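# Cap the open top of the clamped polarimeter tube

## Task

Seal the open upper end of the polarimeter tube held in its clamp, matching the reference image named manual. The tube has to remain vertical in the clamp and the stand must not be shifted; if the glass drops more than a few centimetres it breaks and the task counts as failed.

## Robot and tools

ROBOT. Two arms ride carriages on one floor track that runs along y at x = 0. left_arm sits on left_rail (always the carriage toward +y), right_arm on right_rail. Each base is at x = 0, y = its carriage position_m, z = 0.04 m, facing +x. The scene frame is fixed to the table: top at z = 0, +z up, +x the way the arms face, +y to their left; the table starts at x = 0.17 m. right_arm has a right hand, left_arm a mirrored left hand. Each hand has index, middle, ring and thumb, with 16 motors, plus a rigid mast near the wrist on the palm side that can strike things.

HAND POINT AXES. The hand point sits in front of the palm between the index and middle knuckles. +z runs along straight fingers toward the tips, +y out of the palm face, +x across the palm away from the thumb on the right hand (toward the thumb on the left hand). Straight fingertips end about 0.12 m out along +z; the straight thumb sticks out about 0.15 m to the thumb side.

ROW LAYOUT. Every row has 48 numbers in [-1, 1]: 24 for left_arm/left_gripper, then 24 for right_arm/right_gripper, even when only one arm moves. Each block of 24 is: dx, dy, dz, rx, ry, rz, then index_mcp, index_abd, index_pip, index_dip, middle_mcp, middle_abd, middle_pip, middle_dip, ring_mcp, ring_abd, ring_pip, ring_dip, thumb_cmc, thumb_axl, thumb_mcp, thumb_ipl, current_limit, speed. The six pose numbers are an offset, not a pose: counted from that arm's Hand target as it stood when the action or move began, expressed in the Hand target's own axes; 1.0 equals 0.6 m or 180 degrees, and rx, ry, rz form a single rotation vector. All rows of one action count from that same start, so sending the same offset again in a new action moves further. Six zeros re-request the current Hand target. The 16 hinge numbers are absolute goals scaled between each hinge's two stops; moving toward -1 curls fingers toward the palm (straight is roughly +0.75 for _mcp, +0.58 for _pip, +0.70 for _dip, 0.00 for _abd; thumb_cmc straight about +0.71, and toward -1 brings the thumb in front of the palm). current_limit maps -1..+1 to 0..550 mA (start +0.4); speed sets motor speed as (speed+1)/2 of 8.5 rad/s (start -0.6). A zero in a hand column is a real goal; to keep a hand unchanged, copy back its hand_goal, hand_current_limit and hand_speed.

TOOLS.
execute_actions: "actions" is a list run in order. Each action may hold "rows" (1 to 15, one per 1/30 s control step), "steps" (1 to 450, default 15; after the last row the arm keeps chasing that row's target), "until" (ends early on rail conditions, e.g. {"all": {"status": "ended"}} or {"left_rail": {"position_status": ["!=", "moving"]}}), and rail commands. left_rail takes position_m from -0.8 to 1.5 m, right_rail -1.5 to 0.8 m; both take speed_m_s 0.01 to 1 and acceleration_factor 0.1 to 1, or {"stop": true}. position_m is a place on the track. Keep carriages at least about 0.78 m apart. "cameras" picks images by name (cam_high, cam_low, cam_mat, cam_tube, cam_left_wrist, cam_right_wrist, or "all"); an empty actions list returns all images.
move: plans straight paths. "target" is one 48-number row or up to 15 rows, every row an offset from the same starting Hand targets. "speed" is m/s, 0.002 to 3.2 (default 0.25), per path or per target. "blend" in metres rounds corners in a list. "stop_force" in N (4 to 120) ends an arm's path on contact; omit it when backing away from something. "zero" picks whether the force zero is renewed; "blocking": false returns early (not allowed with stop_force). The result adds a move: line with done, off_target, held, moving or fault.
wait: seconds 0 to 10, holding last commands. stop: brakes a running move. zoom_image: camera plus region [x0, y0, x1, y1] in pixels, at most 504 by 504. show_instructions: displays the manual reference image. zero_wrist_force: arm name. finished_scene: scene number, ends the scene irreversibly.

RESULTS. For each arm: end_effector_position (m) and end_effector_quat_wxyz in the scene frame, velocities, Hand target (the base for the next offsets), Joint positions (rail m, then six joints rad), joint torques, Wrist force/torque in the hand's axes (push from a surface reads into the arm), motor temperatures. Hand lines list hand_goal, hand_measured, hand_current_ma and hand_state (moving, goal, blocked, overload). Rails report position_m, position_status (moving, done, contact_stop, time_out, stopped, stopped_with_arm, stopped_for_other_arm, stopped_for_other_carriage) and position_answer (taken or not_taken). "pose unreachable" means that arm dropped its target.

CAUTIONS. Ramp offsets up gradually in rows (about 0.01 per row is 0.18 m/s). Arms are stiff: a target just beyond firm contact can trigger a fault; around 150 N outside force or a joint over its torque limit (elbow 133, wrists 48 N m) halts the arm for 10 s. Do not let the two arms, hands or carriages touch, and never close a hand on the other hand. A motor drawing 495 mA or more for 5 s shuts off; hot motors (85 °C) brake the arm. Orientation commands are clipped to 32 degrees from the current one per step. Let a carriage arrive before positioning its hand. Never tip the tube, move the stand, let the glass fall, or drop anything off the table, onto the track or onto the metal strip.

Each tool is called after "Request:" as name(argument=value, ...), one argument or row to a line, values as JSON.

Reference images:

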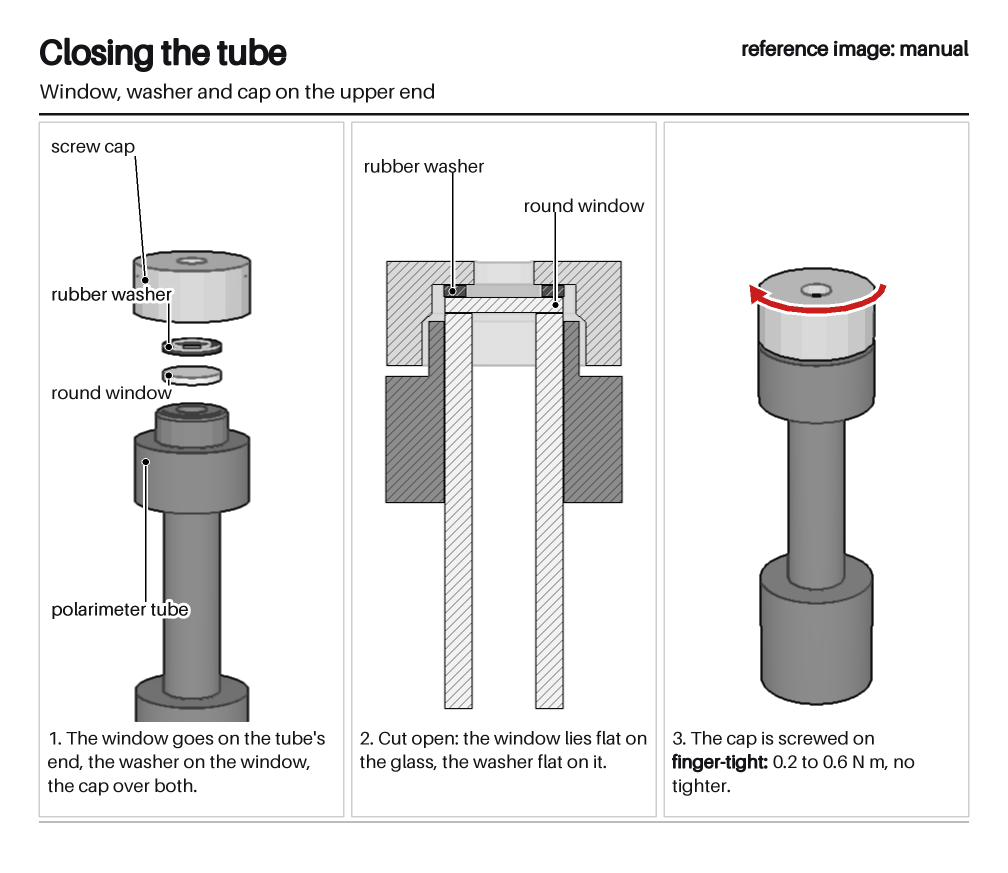

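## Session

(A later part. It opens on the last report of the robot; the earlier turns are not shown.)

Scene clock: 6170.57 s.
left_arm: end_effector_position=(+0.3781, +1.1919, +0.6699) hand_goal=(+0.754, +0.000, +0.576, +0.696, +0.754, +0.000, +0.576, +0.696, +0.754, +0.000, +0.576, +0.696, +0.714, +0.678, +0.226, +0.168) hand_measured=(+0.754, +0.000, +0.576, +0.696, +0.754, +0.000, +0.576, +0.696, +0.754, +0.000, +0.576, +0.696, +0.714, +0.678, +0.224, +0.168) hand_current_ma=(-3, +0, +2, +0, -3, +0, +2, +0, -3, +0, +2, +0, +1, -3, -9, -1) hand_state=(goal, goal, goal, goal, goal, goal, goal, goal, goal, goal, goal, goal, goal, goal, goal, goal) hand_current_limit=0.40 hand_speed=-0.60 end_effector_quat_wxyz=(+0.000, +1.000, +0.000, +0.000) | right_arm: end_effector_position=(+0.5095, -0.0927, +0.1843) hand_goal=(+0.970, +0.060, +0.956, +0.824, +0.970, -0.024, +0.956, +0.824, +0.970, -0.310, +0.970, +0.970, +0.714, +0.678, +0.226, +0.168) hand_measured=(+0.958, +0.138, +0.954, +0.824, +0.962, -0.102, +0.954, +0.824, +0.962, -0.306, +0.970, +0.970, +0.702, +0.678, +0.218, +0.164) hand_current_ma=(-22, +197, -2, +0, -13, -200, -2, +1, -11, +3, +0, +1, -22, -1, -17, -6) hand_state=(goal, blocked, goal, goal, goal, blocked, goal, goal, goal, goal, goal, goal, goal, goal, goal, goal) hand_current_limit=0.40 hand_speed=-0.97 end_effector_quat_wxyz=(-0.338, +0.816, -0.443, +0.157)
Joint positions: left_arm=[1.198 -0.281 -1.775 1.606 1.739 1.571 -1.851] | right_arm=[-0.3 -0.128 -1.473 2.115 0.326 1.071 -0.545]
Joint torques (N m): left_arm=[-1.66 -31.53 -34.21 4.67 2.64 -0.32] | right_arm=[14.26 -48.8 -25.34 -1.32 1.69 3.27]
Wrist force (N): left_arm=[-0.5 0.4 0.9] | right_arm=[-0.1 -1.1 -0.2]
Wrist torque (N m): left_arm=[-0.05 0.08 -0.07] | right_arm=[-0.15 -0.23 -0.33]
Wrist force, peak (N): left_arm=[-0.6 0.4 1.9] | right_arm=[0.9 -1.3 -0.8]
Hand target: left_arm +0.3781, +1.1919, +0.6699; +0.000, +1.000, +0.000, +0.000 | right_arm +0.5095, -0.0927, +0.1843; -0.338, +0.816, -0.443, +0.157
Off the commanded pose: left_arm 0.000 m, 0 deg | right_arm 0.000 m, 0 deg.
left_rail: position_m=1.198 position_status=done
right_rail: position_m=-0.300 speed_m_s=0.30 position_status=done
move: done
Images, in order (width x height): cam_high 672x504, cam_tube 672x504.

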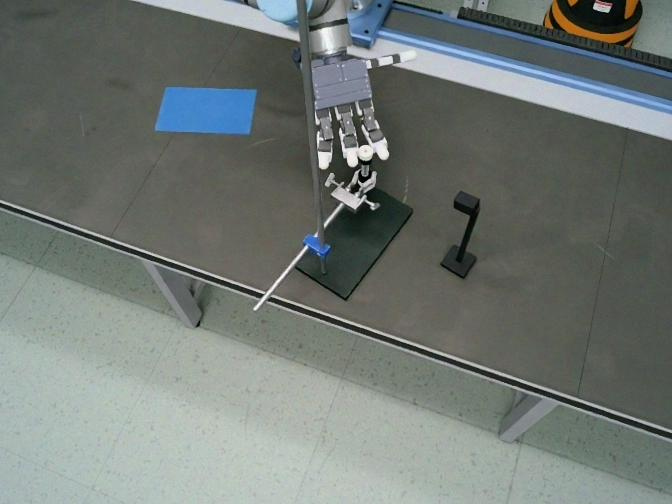

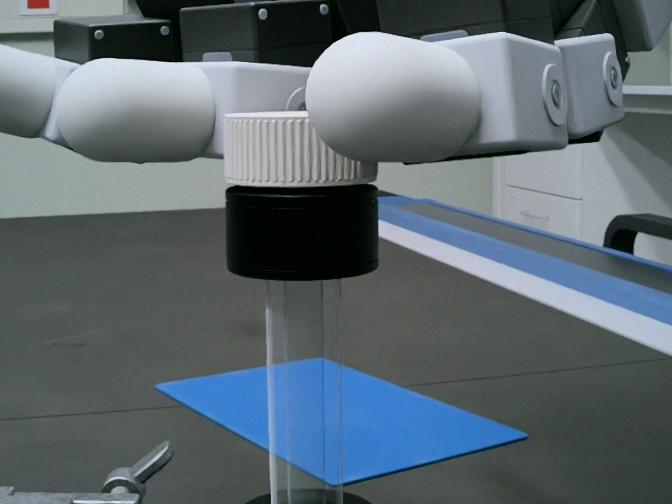

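Request:
move(
  target=[
    [0,0,0,0,0,0,0.754,0,0.576,0.696,0.754,0,0.576,0.696,0.754,0,0.576,0.696,0.714,0.678,0.226,0.168,0.4,-0.6,-0.03319,-0.00071,0.0028,0.001938,0.030689,0.032169,0.97,0.06,0.956,0.823,0.97,-0.025,0.956,0.823,0.97,-0.31,0.97,0.97,0.714,0.678,0.226,0.168,0.4,-0.97],
    [0,0,0,0,0,0,0.754,0,0.576,0.696,0.754,0,0.576,0.696,0.754,0,0.576,0.696,0.714,0.678,0.226,0.168,0.4,-0.6,-0.06573,-0.00469,0.00866,0.003876,0.061378,0.064338,0.97,0.06,0.956,0.823,0.97,-0.025,0.956,0.823,0.97,-0.31,0.97,0.97,0.714,0.678,0.226,0.168,0.4,-0.97],
  ],
  speed=0.08,
  blend=[0.003,0],
  cameras=["cam_tube"],
)

Request:
zoom_image(
  camera="cam_tube",
  region=[200, 60, 400, 210],
)

Request:
move(
  target=[
    [0,0,0,0,0,0,0.754,0,0.576,0.696,0.754,0,0.576,0.696,0.754,0,0.576,0.696,0.714,0.678,0.226,0.168,0.4,-0.6,-0.03319,-0.00071,0.0028,0.001938,0.030689,0.032169,0.97,0.06,0.956,0.823,0.97,-0.025,0.956,0.823,0.97,-0.31,0.97,0.97,0.714,0.678,0.226,0.168,0.4,-0.97],
    [0,0,0,0,0,0,0.754,0,0.576,0.696,0.754,0,0.576,0.696,0.754,0,0.576,0.696,0.714,0.678,0.226,0.168,0.4,-0.6,-0.06573,-0.00469,0.00866,0.003876,0.061378,0.064338,0.97,0.06,0.956,0.823,0.97,-0.025,0.956,0.823,0.97,-0.31,0.97,0.97,0.714,0.678,0.226,0.168,0.4,-0.97],
  ],
  speed=0.08,
  blend=[0.003,0],
  cameras=["cam_tube","cam_high"],
)

Request:
zoom_image(
  camera="cam_tube",
  region=[200, 60, 400, 210],
)

Scene clock: 6188.00 s.
left_arm: end_effector_position=(+0.3781, +1.1919, +0.6699) hand_goal=(+0.754, +0.000, +0.576, +0.696, +0.754, +0.000, +0.576, +0.696, +0.754, +0.000, +0.576, +0.696, +0.714, +0.678, +0.226, +0.168) hand_measured=(+0.754, +0.000, +0.576, +0.696, +0.754, +0.000, +0.576, +0.696, +0.754, +0.000, +0.576, +0.696, +0.714, +0.678, +0.224, +0.168) hand_current_ma=(-3, +0, +2, +0, -3, +0, +2, +0, -3, +0, +2, +0, +1, -3, -9, -1) hand_state=(goal, goal, goal, goal, goal, goal, goal, goal, goal, goal, goal, goal, goal, goal, goal, goal) hand_current_limit=0.40 hand_speed=-0.60 end_effector_quat_wxyz=(+0.000, +1.000, +0.000, +0.000) | right_arm: end_effector_position=(+0.4921, -0.0568, +0.1842) hand_goal=(+0.970, +0.060, +0.956, +0.824, +0.970, -0.024, +0.956, +0.824, +0.970, -0.310, +0.970, +0.970, +0.714, +0.678, +0.226, +0.168) hand_measured=(+0.958, +0.138, +0.954, +0.824, +0.962, -0.102, +0.954, +0.824, +0.962, -0.306, +0.970, +0.970, +0.702, +0.678, +0.218, +0.164) hand_current_ma=(-22, +197, -2, +0, -12, -199, -2, +1, -11, +3, +0, +1, -22, -1, -17, -6) hand_state=(goal, blocked, goal, goal, goal, blocked, goal, goal, goal, goal, goal, goal, goal, goal, goal, goal) hand_current_limit=0.40 hand_speed=-0.97 end_effector_quat_wxyz=(-0.313, +0.746, -0.552, +0.202)
Joint positions: left_arm=[1.198 -0.281 -1.775 1.606 1.739 1.571 -1.851] | right_arm=[-0.3 0.01 -1.53 2.151 0.217 1.333 -0.194]
Joint torques (N m): left_arm=[-1.48 -31.58 -34.4 4.75 2.6 -0.27] | right_arm=[14.36 -45.95 -26.6 -2.28 1.61 2.77]
Wrist force (N): left_arm=[-0.9 -0.1 1.7] | right_arm=[0.5 -1.3 -0.1]
Wrist torque (N m): left_arm=[-0.18 0.16 -0.09] | right_arm=[-0.18 -0.13 -0.28]
Wrist force, peak (N): left_arm=[-0.9 0.0 2.0] | right_arm=[0.0 -1.7 -0.6]
Hand target: left_arm +0.3781, +1.1919, +0.6699; +0.000, +1.000, +0.000, +0.000 | right_arm +0.4921, -0.0568, +0.1842; -0.312, +0.746, -0.552, +0.202
Off the commanded pose: left_arm 0.000 m, 0 deg | right_arm 0.000 m, 0 deg.
left_rail: position_m=1.198 position_status=done
right_rail: position_m=-0.300 speed_m_s=0.30 position_status=done
move: done
Images, in order (width x height): cam_tube 672x504.

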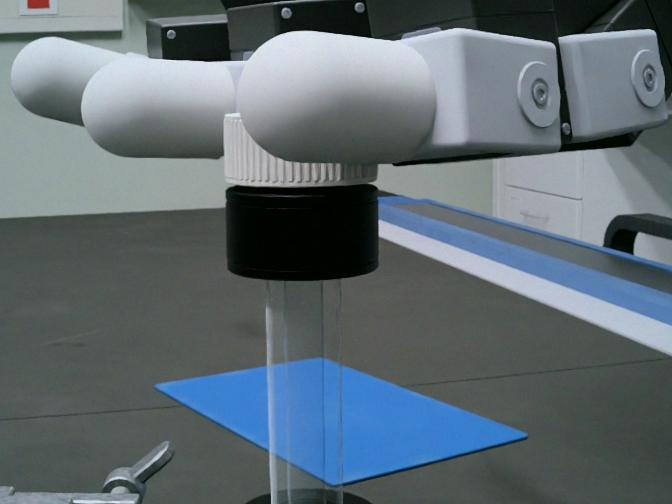

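Scaled by 2.520 from the camera's 672x504 image, which has a finer 960x720 frame.

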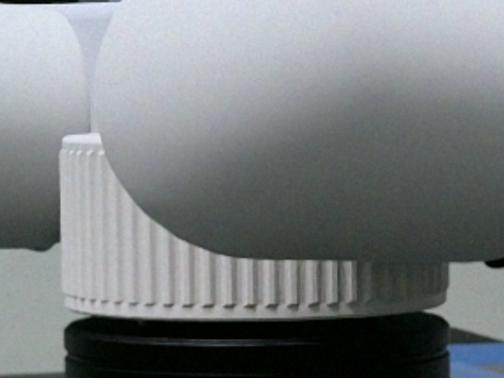

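Scene clock: 6190.23 s.
left_arm: end_effector_position=(+0.3781, +1.1919, +0.6699) hand_goal=(+0.754, +0.000, +0.576, +0.696, +0.754, +0.000, +0.576, +0.696, +0.754, +0.000, +0.576, +0.696, +0.714, +0.678, +0.226, +0.168) hand_measured=(+0.754, +0.000, +0.576, +0.696, +0.754, +0.000, +0.576, +0.696, +0.754, +0.000, +0.576, +0.696, +0.714, +0.678, +0.224, +0.168) hand_current_ma=(-3, +0, +2, +0, -3, +0, +2, +0, -3, +0, +2, +0, +1, -3, -9, -1) hand_state=(goal, goal, goal, goal, goal, goal, goal, goal, goal, goal, goal, goal, goal, goal, goal, goal) hand_current_limit=0.40 hand_speed=-0.60 end_effector_quat_wxyz=(+0.000, +1.000, +0.000, +0.000) | right_arm: end_effector_position=(+0.4852, -0.0176, +0.1841) hand_goal=(+0.970, +0.060, +0.956, +0.824, +0.970, -0.024, +0.956, +0.824, +0.970, -0.310, +0.970, +0.970, +0.714, +0.678, +0.226, +0.168) hand_measured=(+0.956, +0.138, +0.954, +0.824, +0.964, -0.102, +0.954, +0.824, +0.962, -0.306, +0.970, +0.970, +0.702, +0.678, +0.218, +0.164) hand_current_ma=(-26, +197, -2, +0, -10, -199, -2, +1, -11, +3, +0, +1, -22, -1, -17, -6) hand_state=(goal, blocked, goal, goal, goal, blocked, goal, goal, goal, goal, goal, goal, goal, goal, goal, goal) hand_current_limit=0.40 hand_speed=-0.97 end_effector_quat_wxyz=(-0.281, +0.662, -0.651, +0.244)
Joint positions: left_arm=[1.198 -0.281 -1.775 1.606 1.739 1.571 -1.851] | right_arm=[-0.3 0.18 -1.513 2.128 0.195 1.641 0.136]
Joint torques (N m): left_arm=[-1.24 -31.24 -34.42 4.69 2.77 -0.28] | right_arm=[15.55 -20.98 -44.2 5.82 2.48 2.42]
Wrist force (N): left_arm=[-0.5 0.0 1.0] | right_arm=[0.3 -1.7 -0.2]
Wrist torque (N m): left_arm=[-0.11 0.08 -0.06] | right_arm=[-0.19 -0.12 -0.27]
Wrist force, peak (N): left_arm=[-1.0 -0.3 1.7] | right_arm=[1.3 -1.4 -0.4]
Hand target: left_arm +0.3781, +1.1919, +0.6699; +0.000, +1.000, +0.000, +0.000 | right_arm +0.4852, -0.0175, +0.1841; -0.281, +0.662, -0.651, +0.244
Off the commanded pose: left_arm 0.000 m, 0 deg | right_arm 0.000 m, 0 deg.
left_rail: position_m=1.198 position_status=done
right_rail: position_m=-0.300 speed_m_s=0.30 position_status=done
move: done
Images, in order (width x height): cam_high 672x504, cam_tube 672x504.

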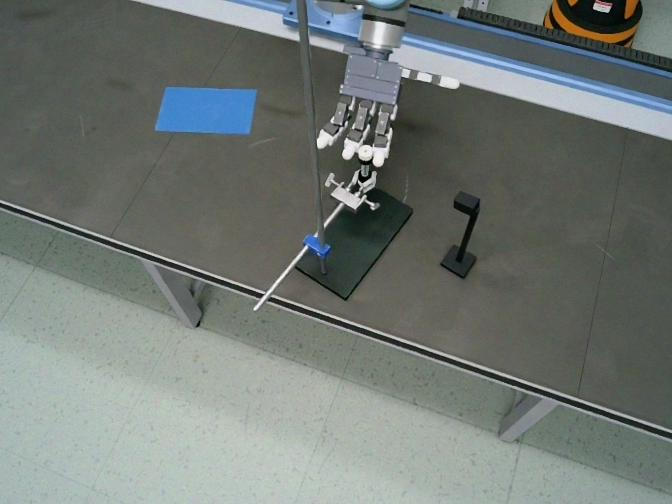

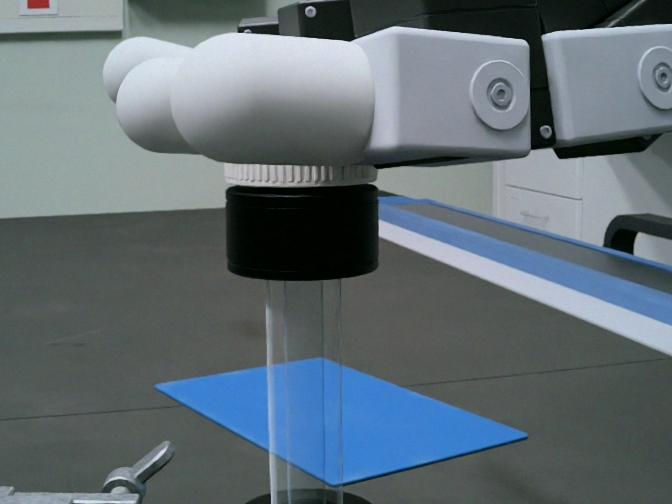

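Scaled by 2.520 from the camera's 672x504 image, which has a finer 960x720 frame.

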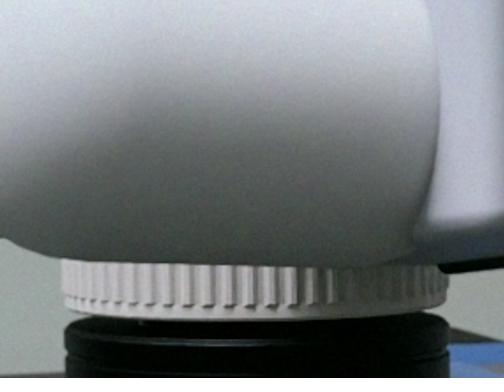

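Request:
move(
  target=[
    [0,0,0,0,0,0,0.754,0,0.576,0.696,0.754,0,0.576,0.696,0.754,0,0.576,0.696,0.714,0.678,0.226,0.168,0.4,-0.6,-0.03319,-0.00071,0.0028,0.001938,0.030689,0.032169,0.97,0.06,0.956,0.823,0.97,-0.025,0.956,0.823,0.97,-0.31,0.97,0.97,0.714,0.678,0.226,0.168,0.4,-0.97],
    [0,0,0,0,0,0,0.754,0,0.576,0.696,0.754,0,0.576,0.696,0.754,0,0.576,0.696,0.714,0.678,0.226,0.168,0.4,-0.6,-0.06573,-0.00469,0.00866,0.003876,0.061378,0.064338,0.97,0.06,0.956,0.823,0.97,-0.025,0.956,0.823,0.97,-0.31,0.97,0.97,0.714,0.678,0.226,0.168,0.4,-0.97],
    [0,0,0,0,0,0,0.754,0,0.576,0.696,0.754,0,0.576,0.696,0.754,0,0.576,0.696,0.714,0.678,0.226,0.168,0.4,-0.6,-0.09696,-0.0121,0.01773,0.005813,0.092067,0.096507,0.97,0.06,0.956,0.823,0.97,-0.025,0.956,0.823,0.97,-0.31,0.97,0.97,0.714,0.678,0.226,0.168,0.4,-0.97],
  ],
  speed=0.08,
  blend=[0.003,0.003,0],
  cameras=["cam_tube","cam_high"],
)

Request:
zoom_image(
  camera="cam_tube",
  region=[200, 60, 400, 210],
)

Request:
move(
  target=[
    [0,0,0,0,0,0,0.754,0,0.576,0.696,0.754,0,0.576,0.696,0.754,0,0.576,0.696,0.714,0.678,0.226,0.168,0.4,-0.6,0,0,0,0,0,0,0.97,0.23,0.956,0.823,0.97,-0.2,0.956,0.823,0.97,-0.31,0.97,0.97,0.714,0.678,0.226,0.168,0.4,-0.97],
    [0,0,0,0,0,0,0.754,0,0.576,0.696,0.754,0,0.576,0.696,0.754,0,0.576,0.696,0.714,0.678,0.226,0.168,0.4,-0.6,-0.000145,-0.0023,-0.002413,0,0,0,0.97,0.23,0.956,0.823,0.97,-0.2,0.956,0.823,0.97,-0.31,0.97,0.97,0.714,0.678,0.226,0.168,0.4,-0.97],
    [0,0,0,0,0,0,0.754,0,0.576,0.696,0.754,0,0.576,0.696,0.754,0,0.576,0.696,0.714,0.678,0.226,0.168,0.4,-0.6,0.06562,-0.01079,0.00173,-0.003876,-0.061378,-0.064338,0.97,0.23,0.956,0.823,0.97,-0.2,0.956,0.823,0.97,-0.31,0.97,0.97,0.714,0.678,0.226,0.168,0.4,-0.97],
    [0,0,0,0,0,0,0.754,0,0.576,0.696,0.754,0,0.576,0.696,0.754,0,0.576,0.696,0.714,0.678,0.226,0.168,0.4,-0.6,0.12636,-0.032,0.0183,-0.007751,-0.122756,-0.128676,0.97,0.23,0.956,0.823,0.97,-0.2,0.956,0.823,0.97,-0.31,0.97,0.97,0.714,0.678,0.226,0.168,0.4,-0.97],
    [0,0,0,0,0,0,0.754,0,0.576,0.696,0.754,0,0.576,0.696,0.754,0,0.576,0.696,0.714,0.678,0.226,0.168,0.4,-0.6,0.17731,-0.06428,0.04603,-0.011627,-0.184133,-0.193013,0.97,0.23,0.956,0.823,0.97,-0.2,0.956,0.823,0.97,-0.31,0.97,0.97,0.714,0.678,0.226,0.168,0.4,-0.97],
    [0,0,0,0,0,0,0.754,0,0.576,0.696,0.754,0,0.576,0.696,0.754,0,0.576,0.696,0.714,0.678,0.226,0.168,0.4,-0.6,0.21458,-0.10515,0.08276,-0.015502,-0.245511,-0.257351,0.97,0.23,0.956,0.823,0.97,-0.2,0.956,0.823,0.97,-0.31,0.97,0.97,0.714,0.678,0.226,0.168,0.4,-0.97],
    [0,0,0,0,0,0,0.754,0,0.576,0.696,0.754,0,0.576,0.696,0.754,0,0.576,0.696,0.714,0.678,0.226,0.168,0.4,-0.6,0.23526,-0.15142,0.12566,-0.019378,-0.306889,-0.321689,0.97,0.23,0.956,0.823,0.97,-0.2,0.956,0.823,0.97,-0.31,0.97,0.97,0.714,0.678,0.226,0.168,0.4,-0.97],
    [0,0,0,0,0,0,0.754,0,0.576,0.696,0.754,0,0.576,0.696,0.754,0,0.576,0.696,0.714,0.678,0.226,0.168,0.4,-0.6,0.23774,-0.19951,0.17139,-0.023253,-0.368267,-0.386027,0.97,0.23,0.956,0.823,0.97,-0.2,0.956,0.823,0.97,-0.31,0.97,0.97,0.714,0.678,0.226,0.168,0.4,-0.97],
    [0,0,0,0,0,0,0.754,0,0.576,0.696,0.754,0,0.576,0.696,0.754,0,0.576,0.696,0.714,0.678,0.226,0.168,0.4,-0.6,0.22184,-0.24571,0.21642,-0.027129,-0.429645,-0.450365,0.97,0.23,0.956,0.823,0.97,-0.2,0.956,0.823,0.97,-0.31,0.97,0.97,0.714,0.678,0.226,0.168,0.4,-0.97],
    [0,0,0,0,0,0,0.754,0,0.576,0.696,0.754,0,0.576,0.696,0.754,0,0.576,0.696,0.714,0.678,0.226,0.168,0.4,-0.6,0.22192,-0.24456,0.21762,-0.027129,-0.429645,-0.450365,0.97,0.23,0.956,0.823,0.97,-0.2,0.956,0.823,0.97,-0.31,0.97,0.97,0.714,0.678,0.226,0.168,0.4,-0.97],
  ],
  speed=[0.02,0.02,0.18,0.18,0.18,0.18,0.18,0.18,0.18,0.03],
  blend=[0,0.001,0.008,0.008,0.008,0.008,0.008,0.008,0.0005,0],
  cameras=["cam_tube","cam_high"],
)

Request:
zoom_image(
  camera="cam_tube",
  region=[200, 60, 400, 210],
)

Request:
zoom_image(
  camera="cam_high",
  region=[350, 136, 380, 166],
)

Request:
zoom_image(
  camera="cam_tube",
  region=[280, 150, 325, 195],
)

Scene clock: 6232.60 s.
left_arm: end_effector_position=(+0.3781, +1.1919, +0.6699) hand_goal=(+0.754, +0.000, +0.576, +0.696, +0.754, +0.000, +0.576, +0.696, +0.754, +0.000, +0.576, +0.696, +0.714, +0.678, +0.226, +0.168) hand_measured=(+0.754, +0.000, +0.576, +0.696, +0.754, +0.000, +0.576, +0.696, +0.754, +0.000, +0.576, +0.696, +0.714, +0.678, +0.224, +0.168) hand_current_ma=(-3, +0, +2, +0, -3, +0, +2, +0, -3, +0, +2, +0, +1, -3, -9, -1) hand_state=(goal, goal, goal, goal, goal, goal, goal, goal, goal, goal, goal, goal, goal, goal, goal, goal) hand_current_limit=0.40 hand_speed=-0.60 end_effector_quat_wxyz=(+0.000, +1.000, +0.000, +0.000) | right_arm: end_effector_position=(+0.4959, +0.0411, +0.1839) hand_goal=(+0.970, +0.060, +0.956, +0.824, +0.970, -0.024, +0.956, +0.824, +0.970, -0.310, +0.970, +0.970, +0.714, +0.678, +0.226, +0.168) hand_measured=(+0.956, +0.138, +0.954, +0.824, +0.964, -0.102, +0.954, +0.824, +0.962, -0.306, +0.970, +0.970, +0.702, +0.678, +0.218, +0.164) hand_current_ma=(-26, +197, -2, +0, -8, -199, -2, +1, -11, +3, +0, +1, -22, -1, -17, -6) hand_state=(goal, blocked, goal, goal, goal, blocked, goal, goal, goal, goal, goal, goal, goal, goal, goal, goal) hand_current_limit=0.40 hand_speed=-0.97 end_effector_quat_wxyz=(+0.224, -0.512, +0.774, -0.297)
Joint positions: left_arm=[1.198 -0.281 -1.775 1.606 1.739 1.571 -1.851] | right_arm=[-0.3 0.401 -1.37 1.99 0.336 2.056 0.647]
Joint torques (N m): left_arm=[-1.19 -30.15 -34.24 4.78 2.8 -0.09] | right_arm=[15.79 -29.2 -43.6 6.14 3.23 2.72]
Wrist force (N): left_arm=[-0.6 0.2 1.0] | right_arm=[1.4 -1.6 -0.1]
Wrist torque (N m): left_arm=[-0.09 0.10 -0.06] | right_arm=[-0.19 -0.16 -0.16]
Wrist force, peak (N): left_arm=[-0.6 -0.4 2.0] | right_arm=[1.7 -1.7 -0.5]
Hand target: left_arm +0.3781, +1.1919, +0.6699; +0.000, +1.000, +0.000, +0.000 | right_arm +0.4959, +0.0411, +0.1839; +0.224, -0.512, +0.774, -0.297
Off the commanded pose: left_arm 0.000 m, 0 deg | right_arm 0.000 m, 0 deg.
left_rail: position_m=1.198 position_status=done
right_rail: position_m=-0.300 speed_m_s=0.30 position_status=done
move: done
Images, in order (width x height): cam_high 672x504, cam_tube 672x504.

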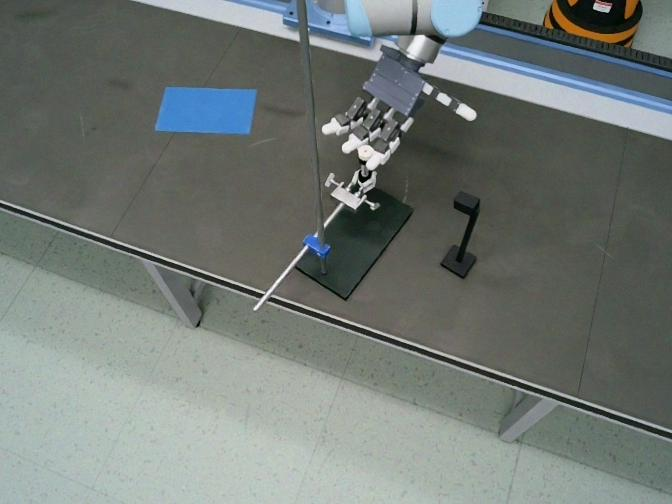

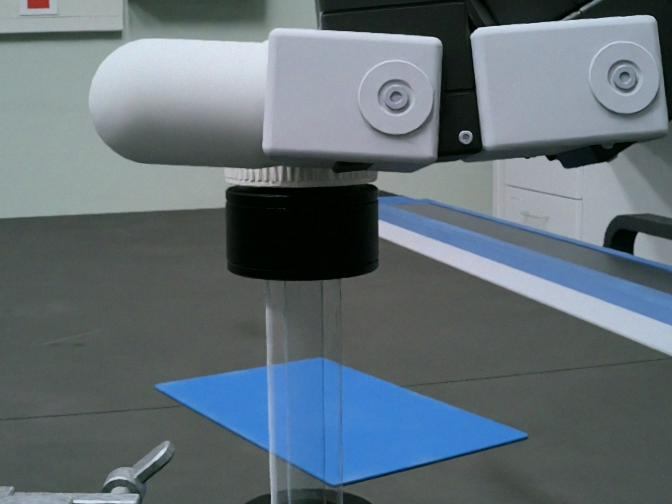

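Scaled by 2.520 from the camera's 672x504 image, which has a finer 960x720 frame.

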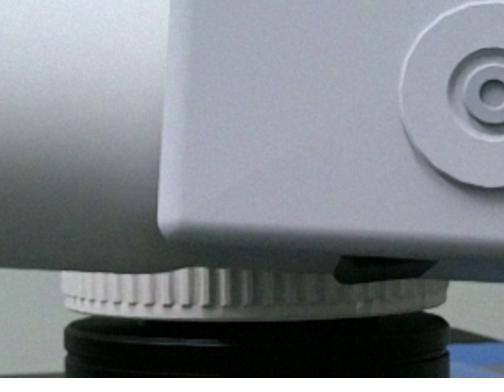

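Scene clock: 6239.23 s.
left_arm: end_effector_position=(+0.3781, +1.1919, +0.6699) hand_goal=(+0.754, +0.000, +0.576, +0.696, +0.754, +0.000, +0.576, +0.696, +0.754, +0.000, +0.576, +0.696, +0.714, +0.678, +0.226, +0.168) hand_measured=(+0.754, +0.000, +0.576, +0.696, +0.754, +0.000, +0.576, +0.696, +0.754, +0.000, +0.576, +0.696, +0.714, +0.678, +0.224, +0.168) hand_current_ma=(-3, +0, +2, +0, -3, +0, +2, +0, -3, +0, +2, +0, +1, -3, -9, -1) hand_state=(goal, goal, goal, goal, goal, goal, goal, goal, goal, goal, goal, goal, goal, goal, goal, goal) hand_current_limit=0.40 hand_speed=-0.60 end_effector_quat_wxyz=(+0.000, +1.000, +0.000, +0.000) | right_arm: end_effector_position=(+0.6276, -0.1563, +0.1851) hand_goal=(+0.970, +0.230, +0.956, +0.824, +0.970, -0.200, +0.956, +0.824, +0.970, -0.310, +0.970, +0.970, +0.714, +0.678, +0.226, +0.168) hand_measured=(+0.956, +0.224, +0.954, +0.824, +0.960, -0.196, +0.954, +0.824, +0.962, -0.306, +0.970, +0.970, +0.702, +0.678, +0.218, +0.164) hand_current_ma=(-26, -5, -2, +0, -15, +3, -2, +1, -11, +3, +0, +1, -22, -1, -17, -6) hand_state=(goal, goal, goal, goal, goal, goal, goal, goal, goal, goal, goal, goal, goal, goal, goal, goal) hand_current_limit=0.40 hand_speed=-0.97 end_effector_quat_wxyz=(-0.372, +0.928, -0.008, -0.020)
Joint positions: left_arm=[1.198 -0.281 -1.775 1.606 1.739 1.571 -1.851] | right_arm=[-0.3 -0.213 -1.043 1.719 1.135 0.84 -1.86]
Joint torques (N m): left_arm=[-0.21 -30.91 -34.25 4.72 2.75 -0.28] | right_arm=[16.51 -53.28 -39.88 8.75 1.06 -3.96]
Wrist force (N): left_arm=[-0.3 0.1 1.2] | right_arm=[0.7 -1.4 0.7]
Wrist torque (N m): left_arm=[-0.12 0.06 -0.04] | right_arm=[-0.28 -0.18 -0.06]
Wrist force, peak (N): left_arm=[-0.6 -0.2 1.9] | right_arm=[1.4 -1.6 -0.5]
Hand target: left_arm +0.3781, +1.1919, +0.6699; +0.000, +1.000, +0.000, +0.000 | right_arm +0.6276, -0.1563, +0.1851; -0.372, +0.928, -0.008, -0.020
Off the commanded pose: left_arm 0.000 m, 0 deg | right_arm 0.000 m, 0 deg.
left_rail: position_m=1.198 position_status=done
right_rail: position_m=-0.300 speed_m_s=0.30 position_status=done
move: done
Images, in order (width x height): cam_high 672x504, cam_tube 672x504.

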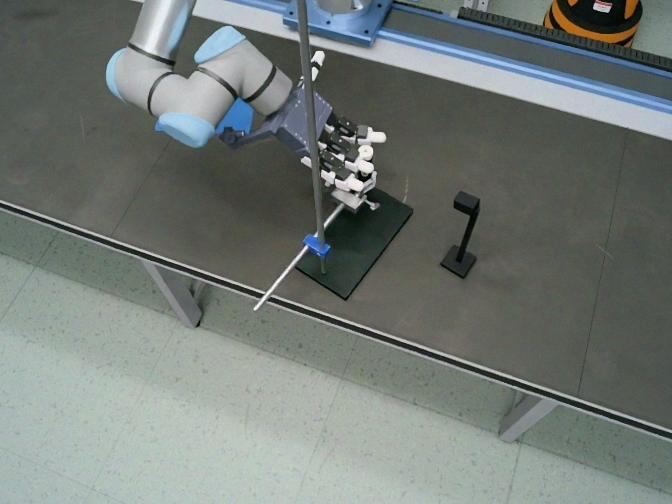

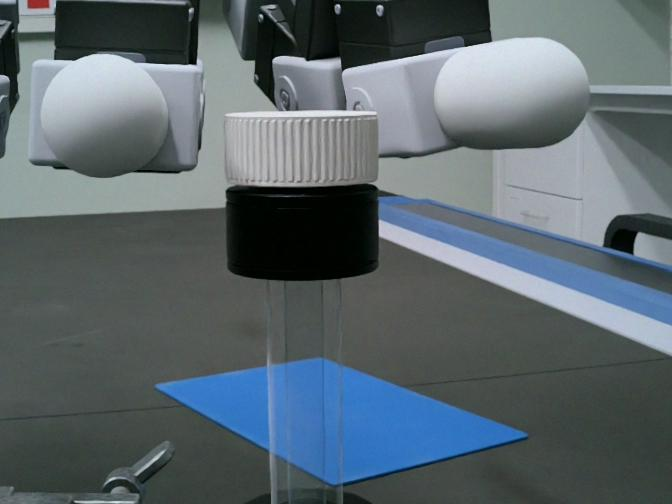

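Scaled by 2.520 from the camera's 672x504 image, which has a finer 960x720 frame.

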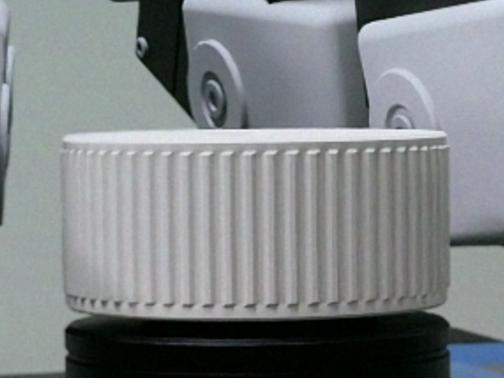

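Scaled by 16.800 from the camera's 672x504 image, which has a finer 960x720 frame.

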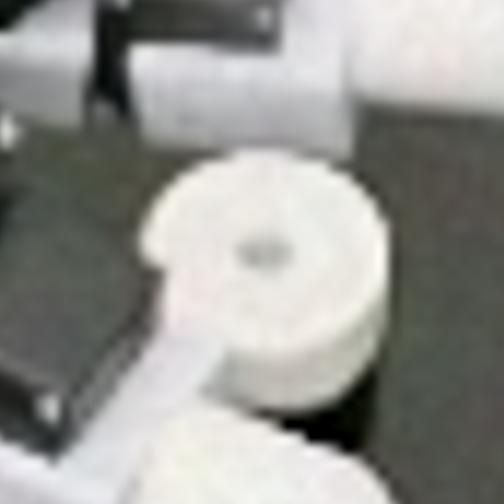

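Scaled by 11.200 from the camera's 672x504 image, which has a finer 960x720 frame.

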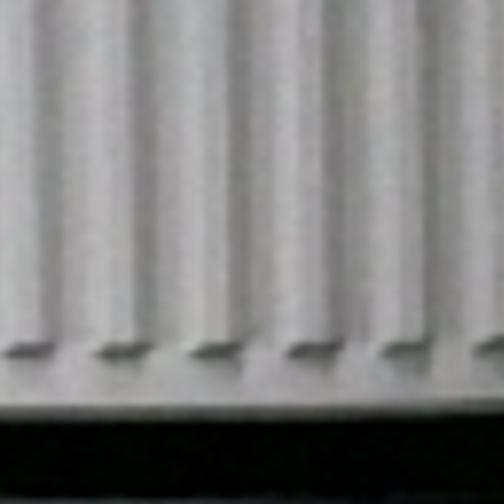

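Request:
move(
  target=[
    [0,0,0,0,0,0,0.754,0,0.576,0.696,0.754,0,0.576,0.696,0.754,0,0.576,0.696,0.714,0.678,0.226,0.168,0.4,-0.6,0.0008,-0.00016,0.00007,0,0,0,0.97,0.06,0.956,0.823,0.97,-0.025,0.956,0.823,0.97,-0.31,0.97,0.97,0.714,0.678,0.226,0.168,0.4,-0.97],
  ],
  speed=0.02,
  cameras=["cam_tube"],
)

Request:
zoom_image(
  camera="cam_tube",
  region=[280, 150, 325, 195],
)

Request:
move(
  target=[
    [0,0,0,0,0,0,0.754,0,0.576,0.696,0.754,0,0.576,0.696,0.754,0,0.576,0.696,0.714,0.678,0.226,0.168,0.4,-0.6,-0.03319,-0.00077,0.00274,0.001938,0.030689,0.032169,0.97,0.06,0.956,0.823,0.97,-0.025,0.956,0.823,0.97,-0.31,0.97,0.97,0.714,0.678,0.226,0.168,0.4,-0.97],
  ],
  speed=0.04,
  cameras=["cam_tube"],
)

Request:
zoom_image(
  camera="cam_tube",
  region=[280, 150, 325, 195],
)

Request:
move(
  target=[
    [0,0,0,0,0,0,0.754,0,0.576,0.696,0.754,0,0.576,0.696,0.754,0,0.576,0.696,0.714,0.678,0.226,0.168,0.4,-0.6,-0.03319,-0.00077,0.00274,0.001938,0.030689,0.032169,0.97,0.06,0.956,0.823,0.97,-0.025,0.956,0.823,0.97,-0.31,0.97,0.97,0.714,0.678,0.226,0.168,0.4,-0.97],
  ],
  speed=0.04,
  cameras=["cam_tube"],
)

Request:
zoom_image(
  camera="cam_tube",
  region=[280, 150, 325, 195],
)

Scene clock: 6251.47 s.
left_arm: end_effector_position=(+0.3781, +1.1919, +0.6699) hand_goal=(+0.754, +0.000, +0.576, +0.696, +0.754, +0.000, +0.576, +0.696, +0.754, +0.000, +0.576, +0.696, +0.714, +0.678, +0.226, +0.168) hand_measured=(+0.754, +0.000, +0.576, +0.696, +0.754, +0.000, +0.576, +0.696, +0.754, +0.000, +0.576, +0.696, +0.714, +0.678, +0.224, +0.168) hand_current_ma=(-3, +0, +2, +0, -3, +0, +2, +0, -3, +0, +2, +0, +1, -3, -9, -1) hand_state=(goal, goal, goal, goal, goal, goal, goal, goal, goal, goal, goal, goal, goal, goal, goal, goal) hand_current_limit=0.40 hand_speed=-0.60 end_effector_quat_wxyz=(+0.000, +1.000, +0.000, +0.000) | right_arm: end_effector_position=(+0.6281, -0.1562, +0.1851) hand_goal=(+0.970, +0.060, +0.956, +0.824, +0.970, -0.024, +0.956, +0.824, +0.970, -0.310, +0.970, +0.970, +0.714, +0.678, +0.226, +0.168) hand_measured=(+0.956, +0.140, +0.954, +0.824, +0.960, -0.110, +0.954, +0.824, +0.962, -0.306, +0.970, +0.970, +0.702, +0.678, +0.218, +0.164) hand_current_ma=(-26, +53, -2, +0, -15, -51, -2, +1, -11, +3, +0, +1, -22, -1, -17, -6) hand_state=(goal, moving, goal, goal, goal, moving, goal, goal, goal, goal, goal, goal, goal, goal, goal, goal) hand_current_limit=0.40 hand_speed=-0.97 end_effector_quat_wxyz=(-0.372, +0.928, -0.008, -0.020)
Joint positions: left_arm=[1.198 -0.281 -1.775 1.606 1.739 1.571 -1.851] | right_arm=[-0.3 -0.213 -1.042 1.717 1.135 0.84 -1.859]
Joint torques (N m): left_arm=[-0.46 -31.13 -33.96 4.67 2.61 -0.24] | right_arm=[16.32 -51.89 -39.76 9.09 -3.24 3.06]
Wrist force (N): left_arm=[-0.4 0.7 1.8] | right_arm=[0.5 -1.7 0.5]
Wrist torque (N m): left_arm=[-0.10 0.09 -0.06] | right_arm=[-0.31 -0.12 -0.12]
Wrist force, peak (N): left_arm=[-0.5 0.1 2.2] | right_arm=[0.8 -1.8 0.9]
Hand target: left_arm +0.3781, +1.1919, +0.6699; +0.000, +1.000, +0.000, +0.000 | right_arm +0.6281, -0.1562, +0.1851; -0.372, +0.928, -0.008, -0.020
Off the commanded pose: left_arm 0.000 m, 0 deg | right_arm 0.000 m, 0 deg.
left_rail: position_m=1.198 position_status=done
right_rail: position_m=-0.300 speed_m_s=0.30 position_status=done
move: done
Images, in order (width x height): cam_tube 672x504.

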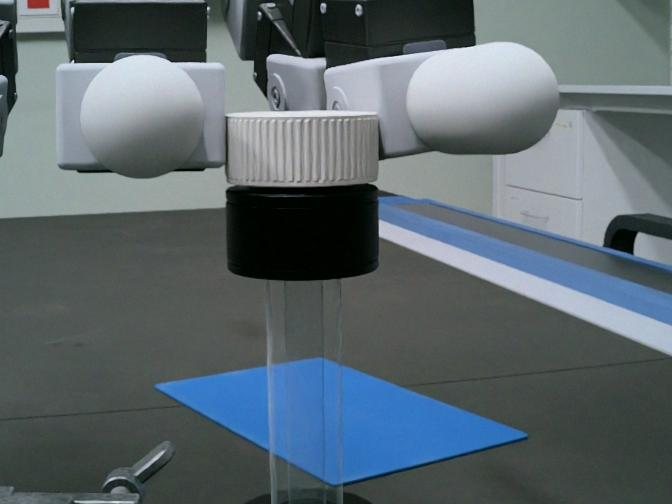

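Scaled by 11.200 from the camera's 672x504 image, which has a finer 960x720 frame.

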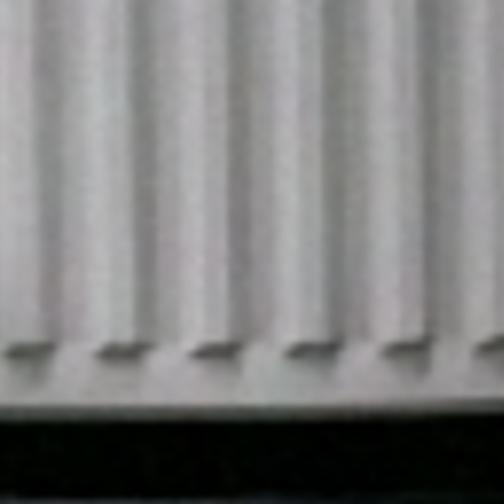

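Scene clock: 6253.60 s.
left_arm: end_effector_position=(+0.3781, +1.1919, +0.6699) hand_goal=(+0.754, +0.000, +0.576, +0.696, +0.754, +0.000, +0.576, +0.696, +0.754, +0.000, +0.576, +0.696, +0.714, +0.678, +0.226, +0.168) hand_measured=(+0.754, +0.000, +0.576, +0.696, +0.754, +0.000, +0.576, +0.696, +0.754, +0.000, +0.576, +0.696, +0.714, +0.678, +0.224, +0.168) hand_current_ma=(-3, +0, +2, +0, -3, +0, +2, +0, -3, +0, +2, +0, +1, -3, -9, -1) hand_state=(goal, goal, goal, goal, goal, goal, goal, goal, goal, goal, goal, goal, goal, goal, goal, goal) hand_current_limit=0.40 hand_speed=-0.60 end_effector_quat_wxyz=(+0.000, +1.000, +0.000, +0.000) | right_arm: end_effector_position=(+0.6082, -0.1547, +0.1851) hand_goal=(+0.970, +0.060, +0.956, +0.824, +0.970, -0.024, +0.956, +0.824, +0.970, -0.310, +0.970, +0.970, +0.714, +0.678, +0.226, +0.168) hand_measured=(+0.956, +0.136, +0.954, +0.824, +0.960, -0.104, +0.954, +0.824, +0.962, -0.306, +0.970, +0.970, +0.702, +0.678, +0.218, +0.164) hand_current_ma=(-26, +195, -2, +0, -15, -208, -2, +1, -11, +3, +0, +1, -22, -1, -17, -6) hand_state=(goal, blocked, goal, goal, goal, blocked, goal, goal, goal, goal, goal, goal, goal, goal, goal, goal) hand_current_limit=0.40 hand_speed=-0.97 end_effector_quat_wxyz=(-0.372, +0.925, -0.072, +0.006)
Joint positions: left_arm=[1.198 -0.281 -1.775 1.606 1.739 1.571 -1.851] | right_arm=[-0.3 -0.229 -1.1 1.784 1.015 0.817 -1.694]
Joint torques (N m): left_arm=[-1.19 -30.65 -34.44 4.77 2.63 -0.4] | right_arm=[-17.44 -78.57 -21.2 0.47 -4.38 3.26]
Wrist force (N): left_arm=[-0.5 -0.3 1.4] | right_arm=[0.7 -1.3 -0.2]
Wrist torque (N m): left_arm=[-0.18 0.09 -0.05] | right_arm=[-0.20 -0.15 -0.24]
Wrist force, peak (N): left_arm=[-0.9 0.0 1.8] | right_arm=[1.3 -1.6 -0.2]
Hand target: left_arm +0.3781, +1.1919, +0.6699; +0.000, +1.000, +0.000, +0.000 | right_arm +0.6081, -0.1547, +0.1851; -0.372, +0.925, -0.072, +0.006
Off the commanded pose: left_arm 0.000 m, 0 deg | right_arm 0.000 m, 0 deg.
left_rail: position_m=1.198 position_status=done
right_rail: position_m=-0.300 speed_m_s=0.30 position_status=done
move: done
Images, in order (width x height): cam_tube 672x504.

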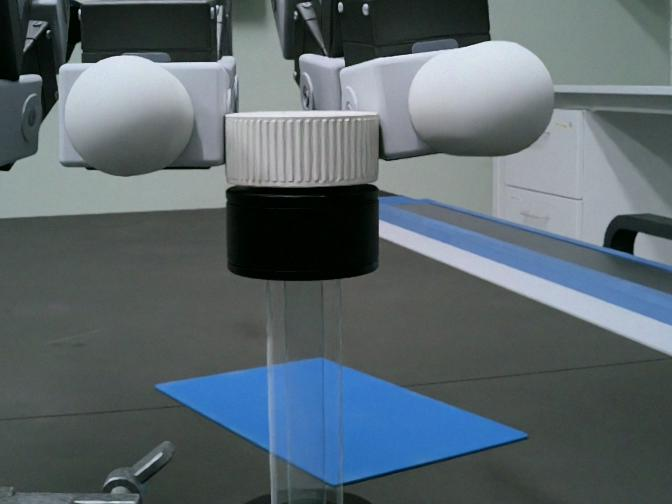

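Scaled by 11.200 from the camera's 672x504 image, which has a finer 960x720 frame.

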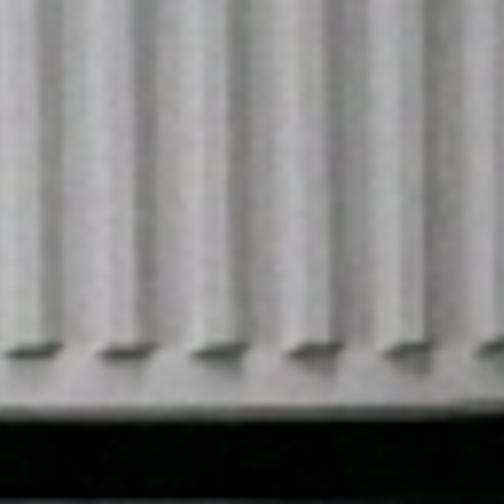

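Scene clock: 6255.77 s.
left_arm: end_effector_position=(+0.3781, +1.1919, +0.6699) hand_goal=(+0.754, +0.000, +0.576, +0.696, +0.754, +0.000, +0.576, +0.696, +0.754, +0.000, +0.576, +0.696, +0.714, +0.678, +0.226, +0.168) hand_measured=(+0.754, +0.000, +0.576, +0.696, +0.754, +0.000, +0.576, +0.696, +0.754, +0.000, +0.576, +0.696, +0.714, +0.678, +0.224, +0.168) hand_current_ma=(-3, +0, +2, +0, -3, +0, +2, +0, -3, +0, +2, +0, +1, -3, -9, -1) hand_state=(goal, goal, goal, goal, goal, goal, goal, goal, goal, goal, goal, goal, goal, goal, goal, goal) hand_current_limit=0.40 hand_speed=-0.60 end_effector_quat_wxyz=(+0.000, +1.000, +0.000, +0.000) | right_arm: end_effector_position=(+0.5886, -0.1505, +0.1851) hand_goal=(+0.970, +0.060, +0.956, +0.824, +0.970, -0.024, +0.956, +0.824, +0.970, -0.310, +0.970, +0.970, +0.714, +0.678, +0.226, +0.168) hand_measured=(+0.956, +0.136, +0.954, +0.824, +0.960, -0.102, +0.954, +0.824, +0.962, -0.306, +0.970, +0.970, +0.702, +0.678, +0.218, +0.164) hand_current_ma=(-26, +195, -2, +0, -15, -202, -2, +1, -11, +3, +0, +1, -22, -1, -17, -6) hand_state=(goal, blocked, goal, goal, goal, blocked, goal, goal, goal, goal, goal, goal, goal, goal, goal, goal) hand_current_limit=0.40 hand_speed=-0.97 end_effector_quat_wxyz=(-0.371, +0.918, -0.137, +0.032)
Joint positions: left_arm=[1.198 -0.281 -1.775 1.606 1.739 1.571 -1.851] | right_arm=[-0.3 -0.238 -1.162 1.85 0.888 0.808 -1.515]
Joint torques (N m): left_arm=[-1.34 -30.09 -34.35 4.76 2.81 -0.27] | right_arm=[-18.3 -71.26 -21.68 0.43 -2.38 2.45]
Wrist force (N): left_arm=[-0.7 -0.5 1.7] | right_arm=[0.3 -1.5 -0.4]
Wrist torque (N m): left_arm=[-0.23 0.14 -0.06] | right_arm=[-0.26 -0.20 -0.31]
Wrist force, peak (N): left_arm=[-0.9 -0.1 2.0] | right_arm=[1.6 -1.4 -0.2]
Hand target: left_arm +0.3781, +1.1919, +0.6699; +0.000, +1.000, +0.000, +0.000 | right_arm +0.5886, -0.1505, +0.1851; -0.371, +0.918, -0.137, +0.032
Off the commanded pose: left_arm 0.000 m, 0 deg | right_arm 0.000 m, 0 deg.
left_rail: position_m=1.198 position_status=done
right_rail: position_m=-0.300 speed_m_s=0.30 position_status=done
move: done
Images, in order (width x height): cam_tube 672x504.

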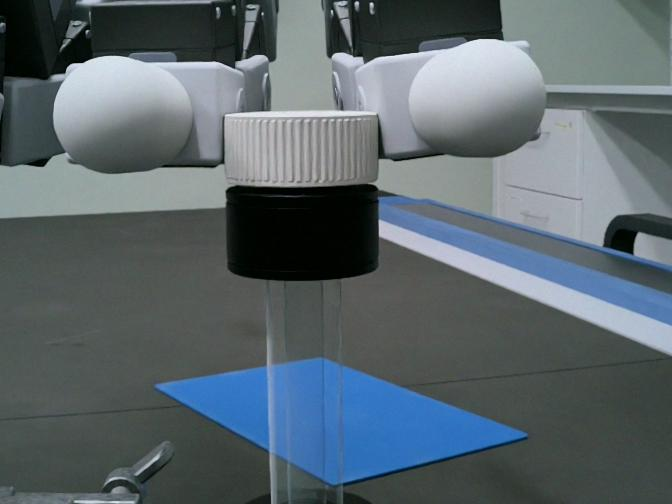

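Scaled by 11.200 from the camera's 672x504 image, which has a finer 960x720 frame.

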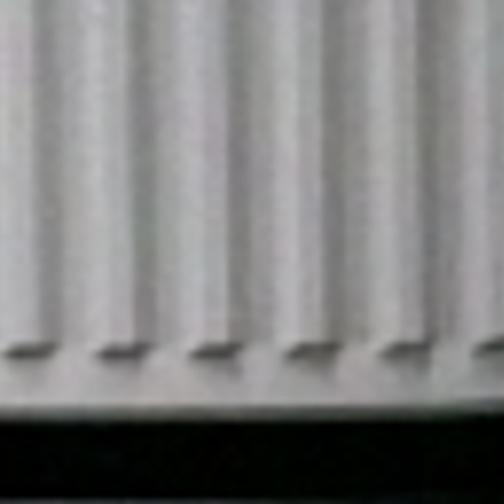

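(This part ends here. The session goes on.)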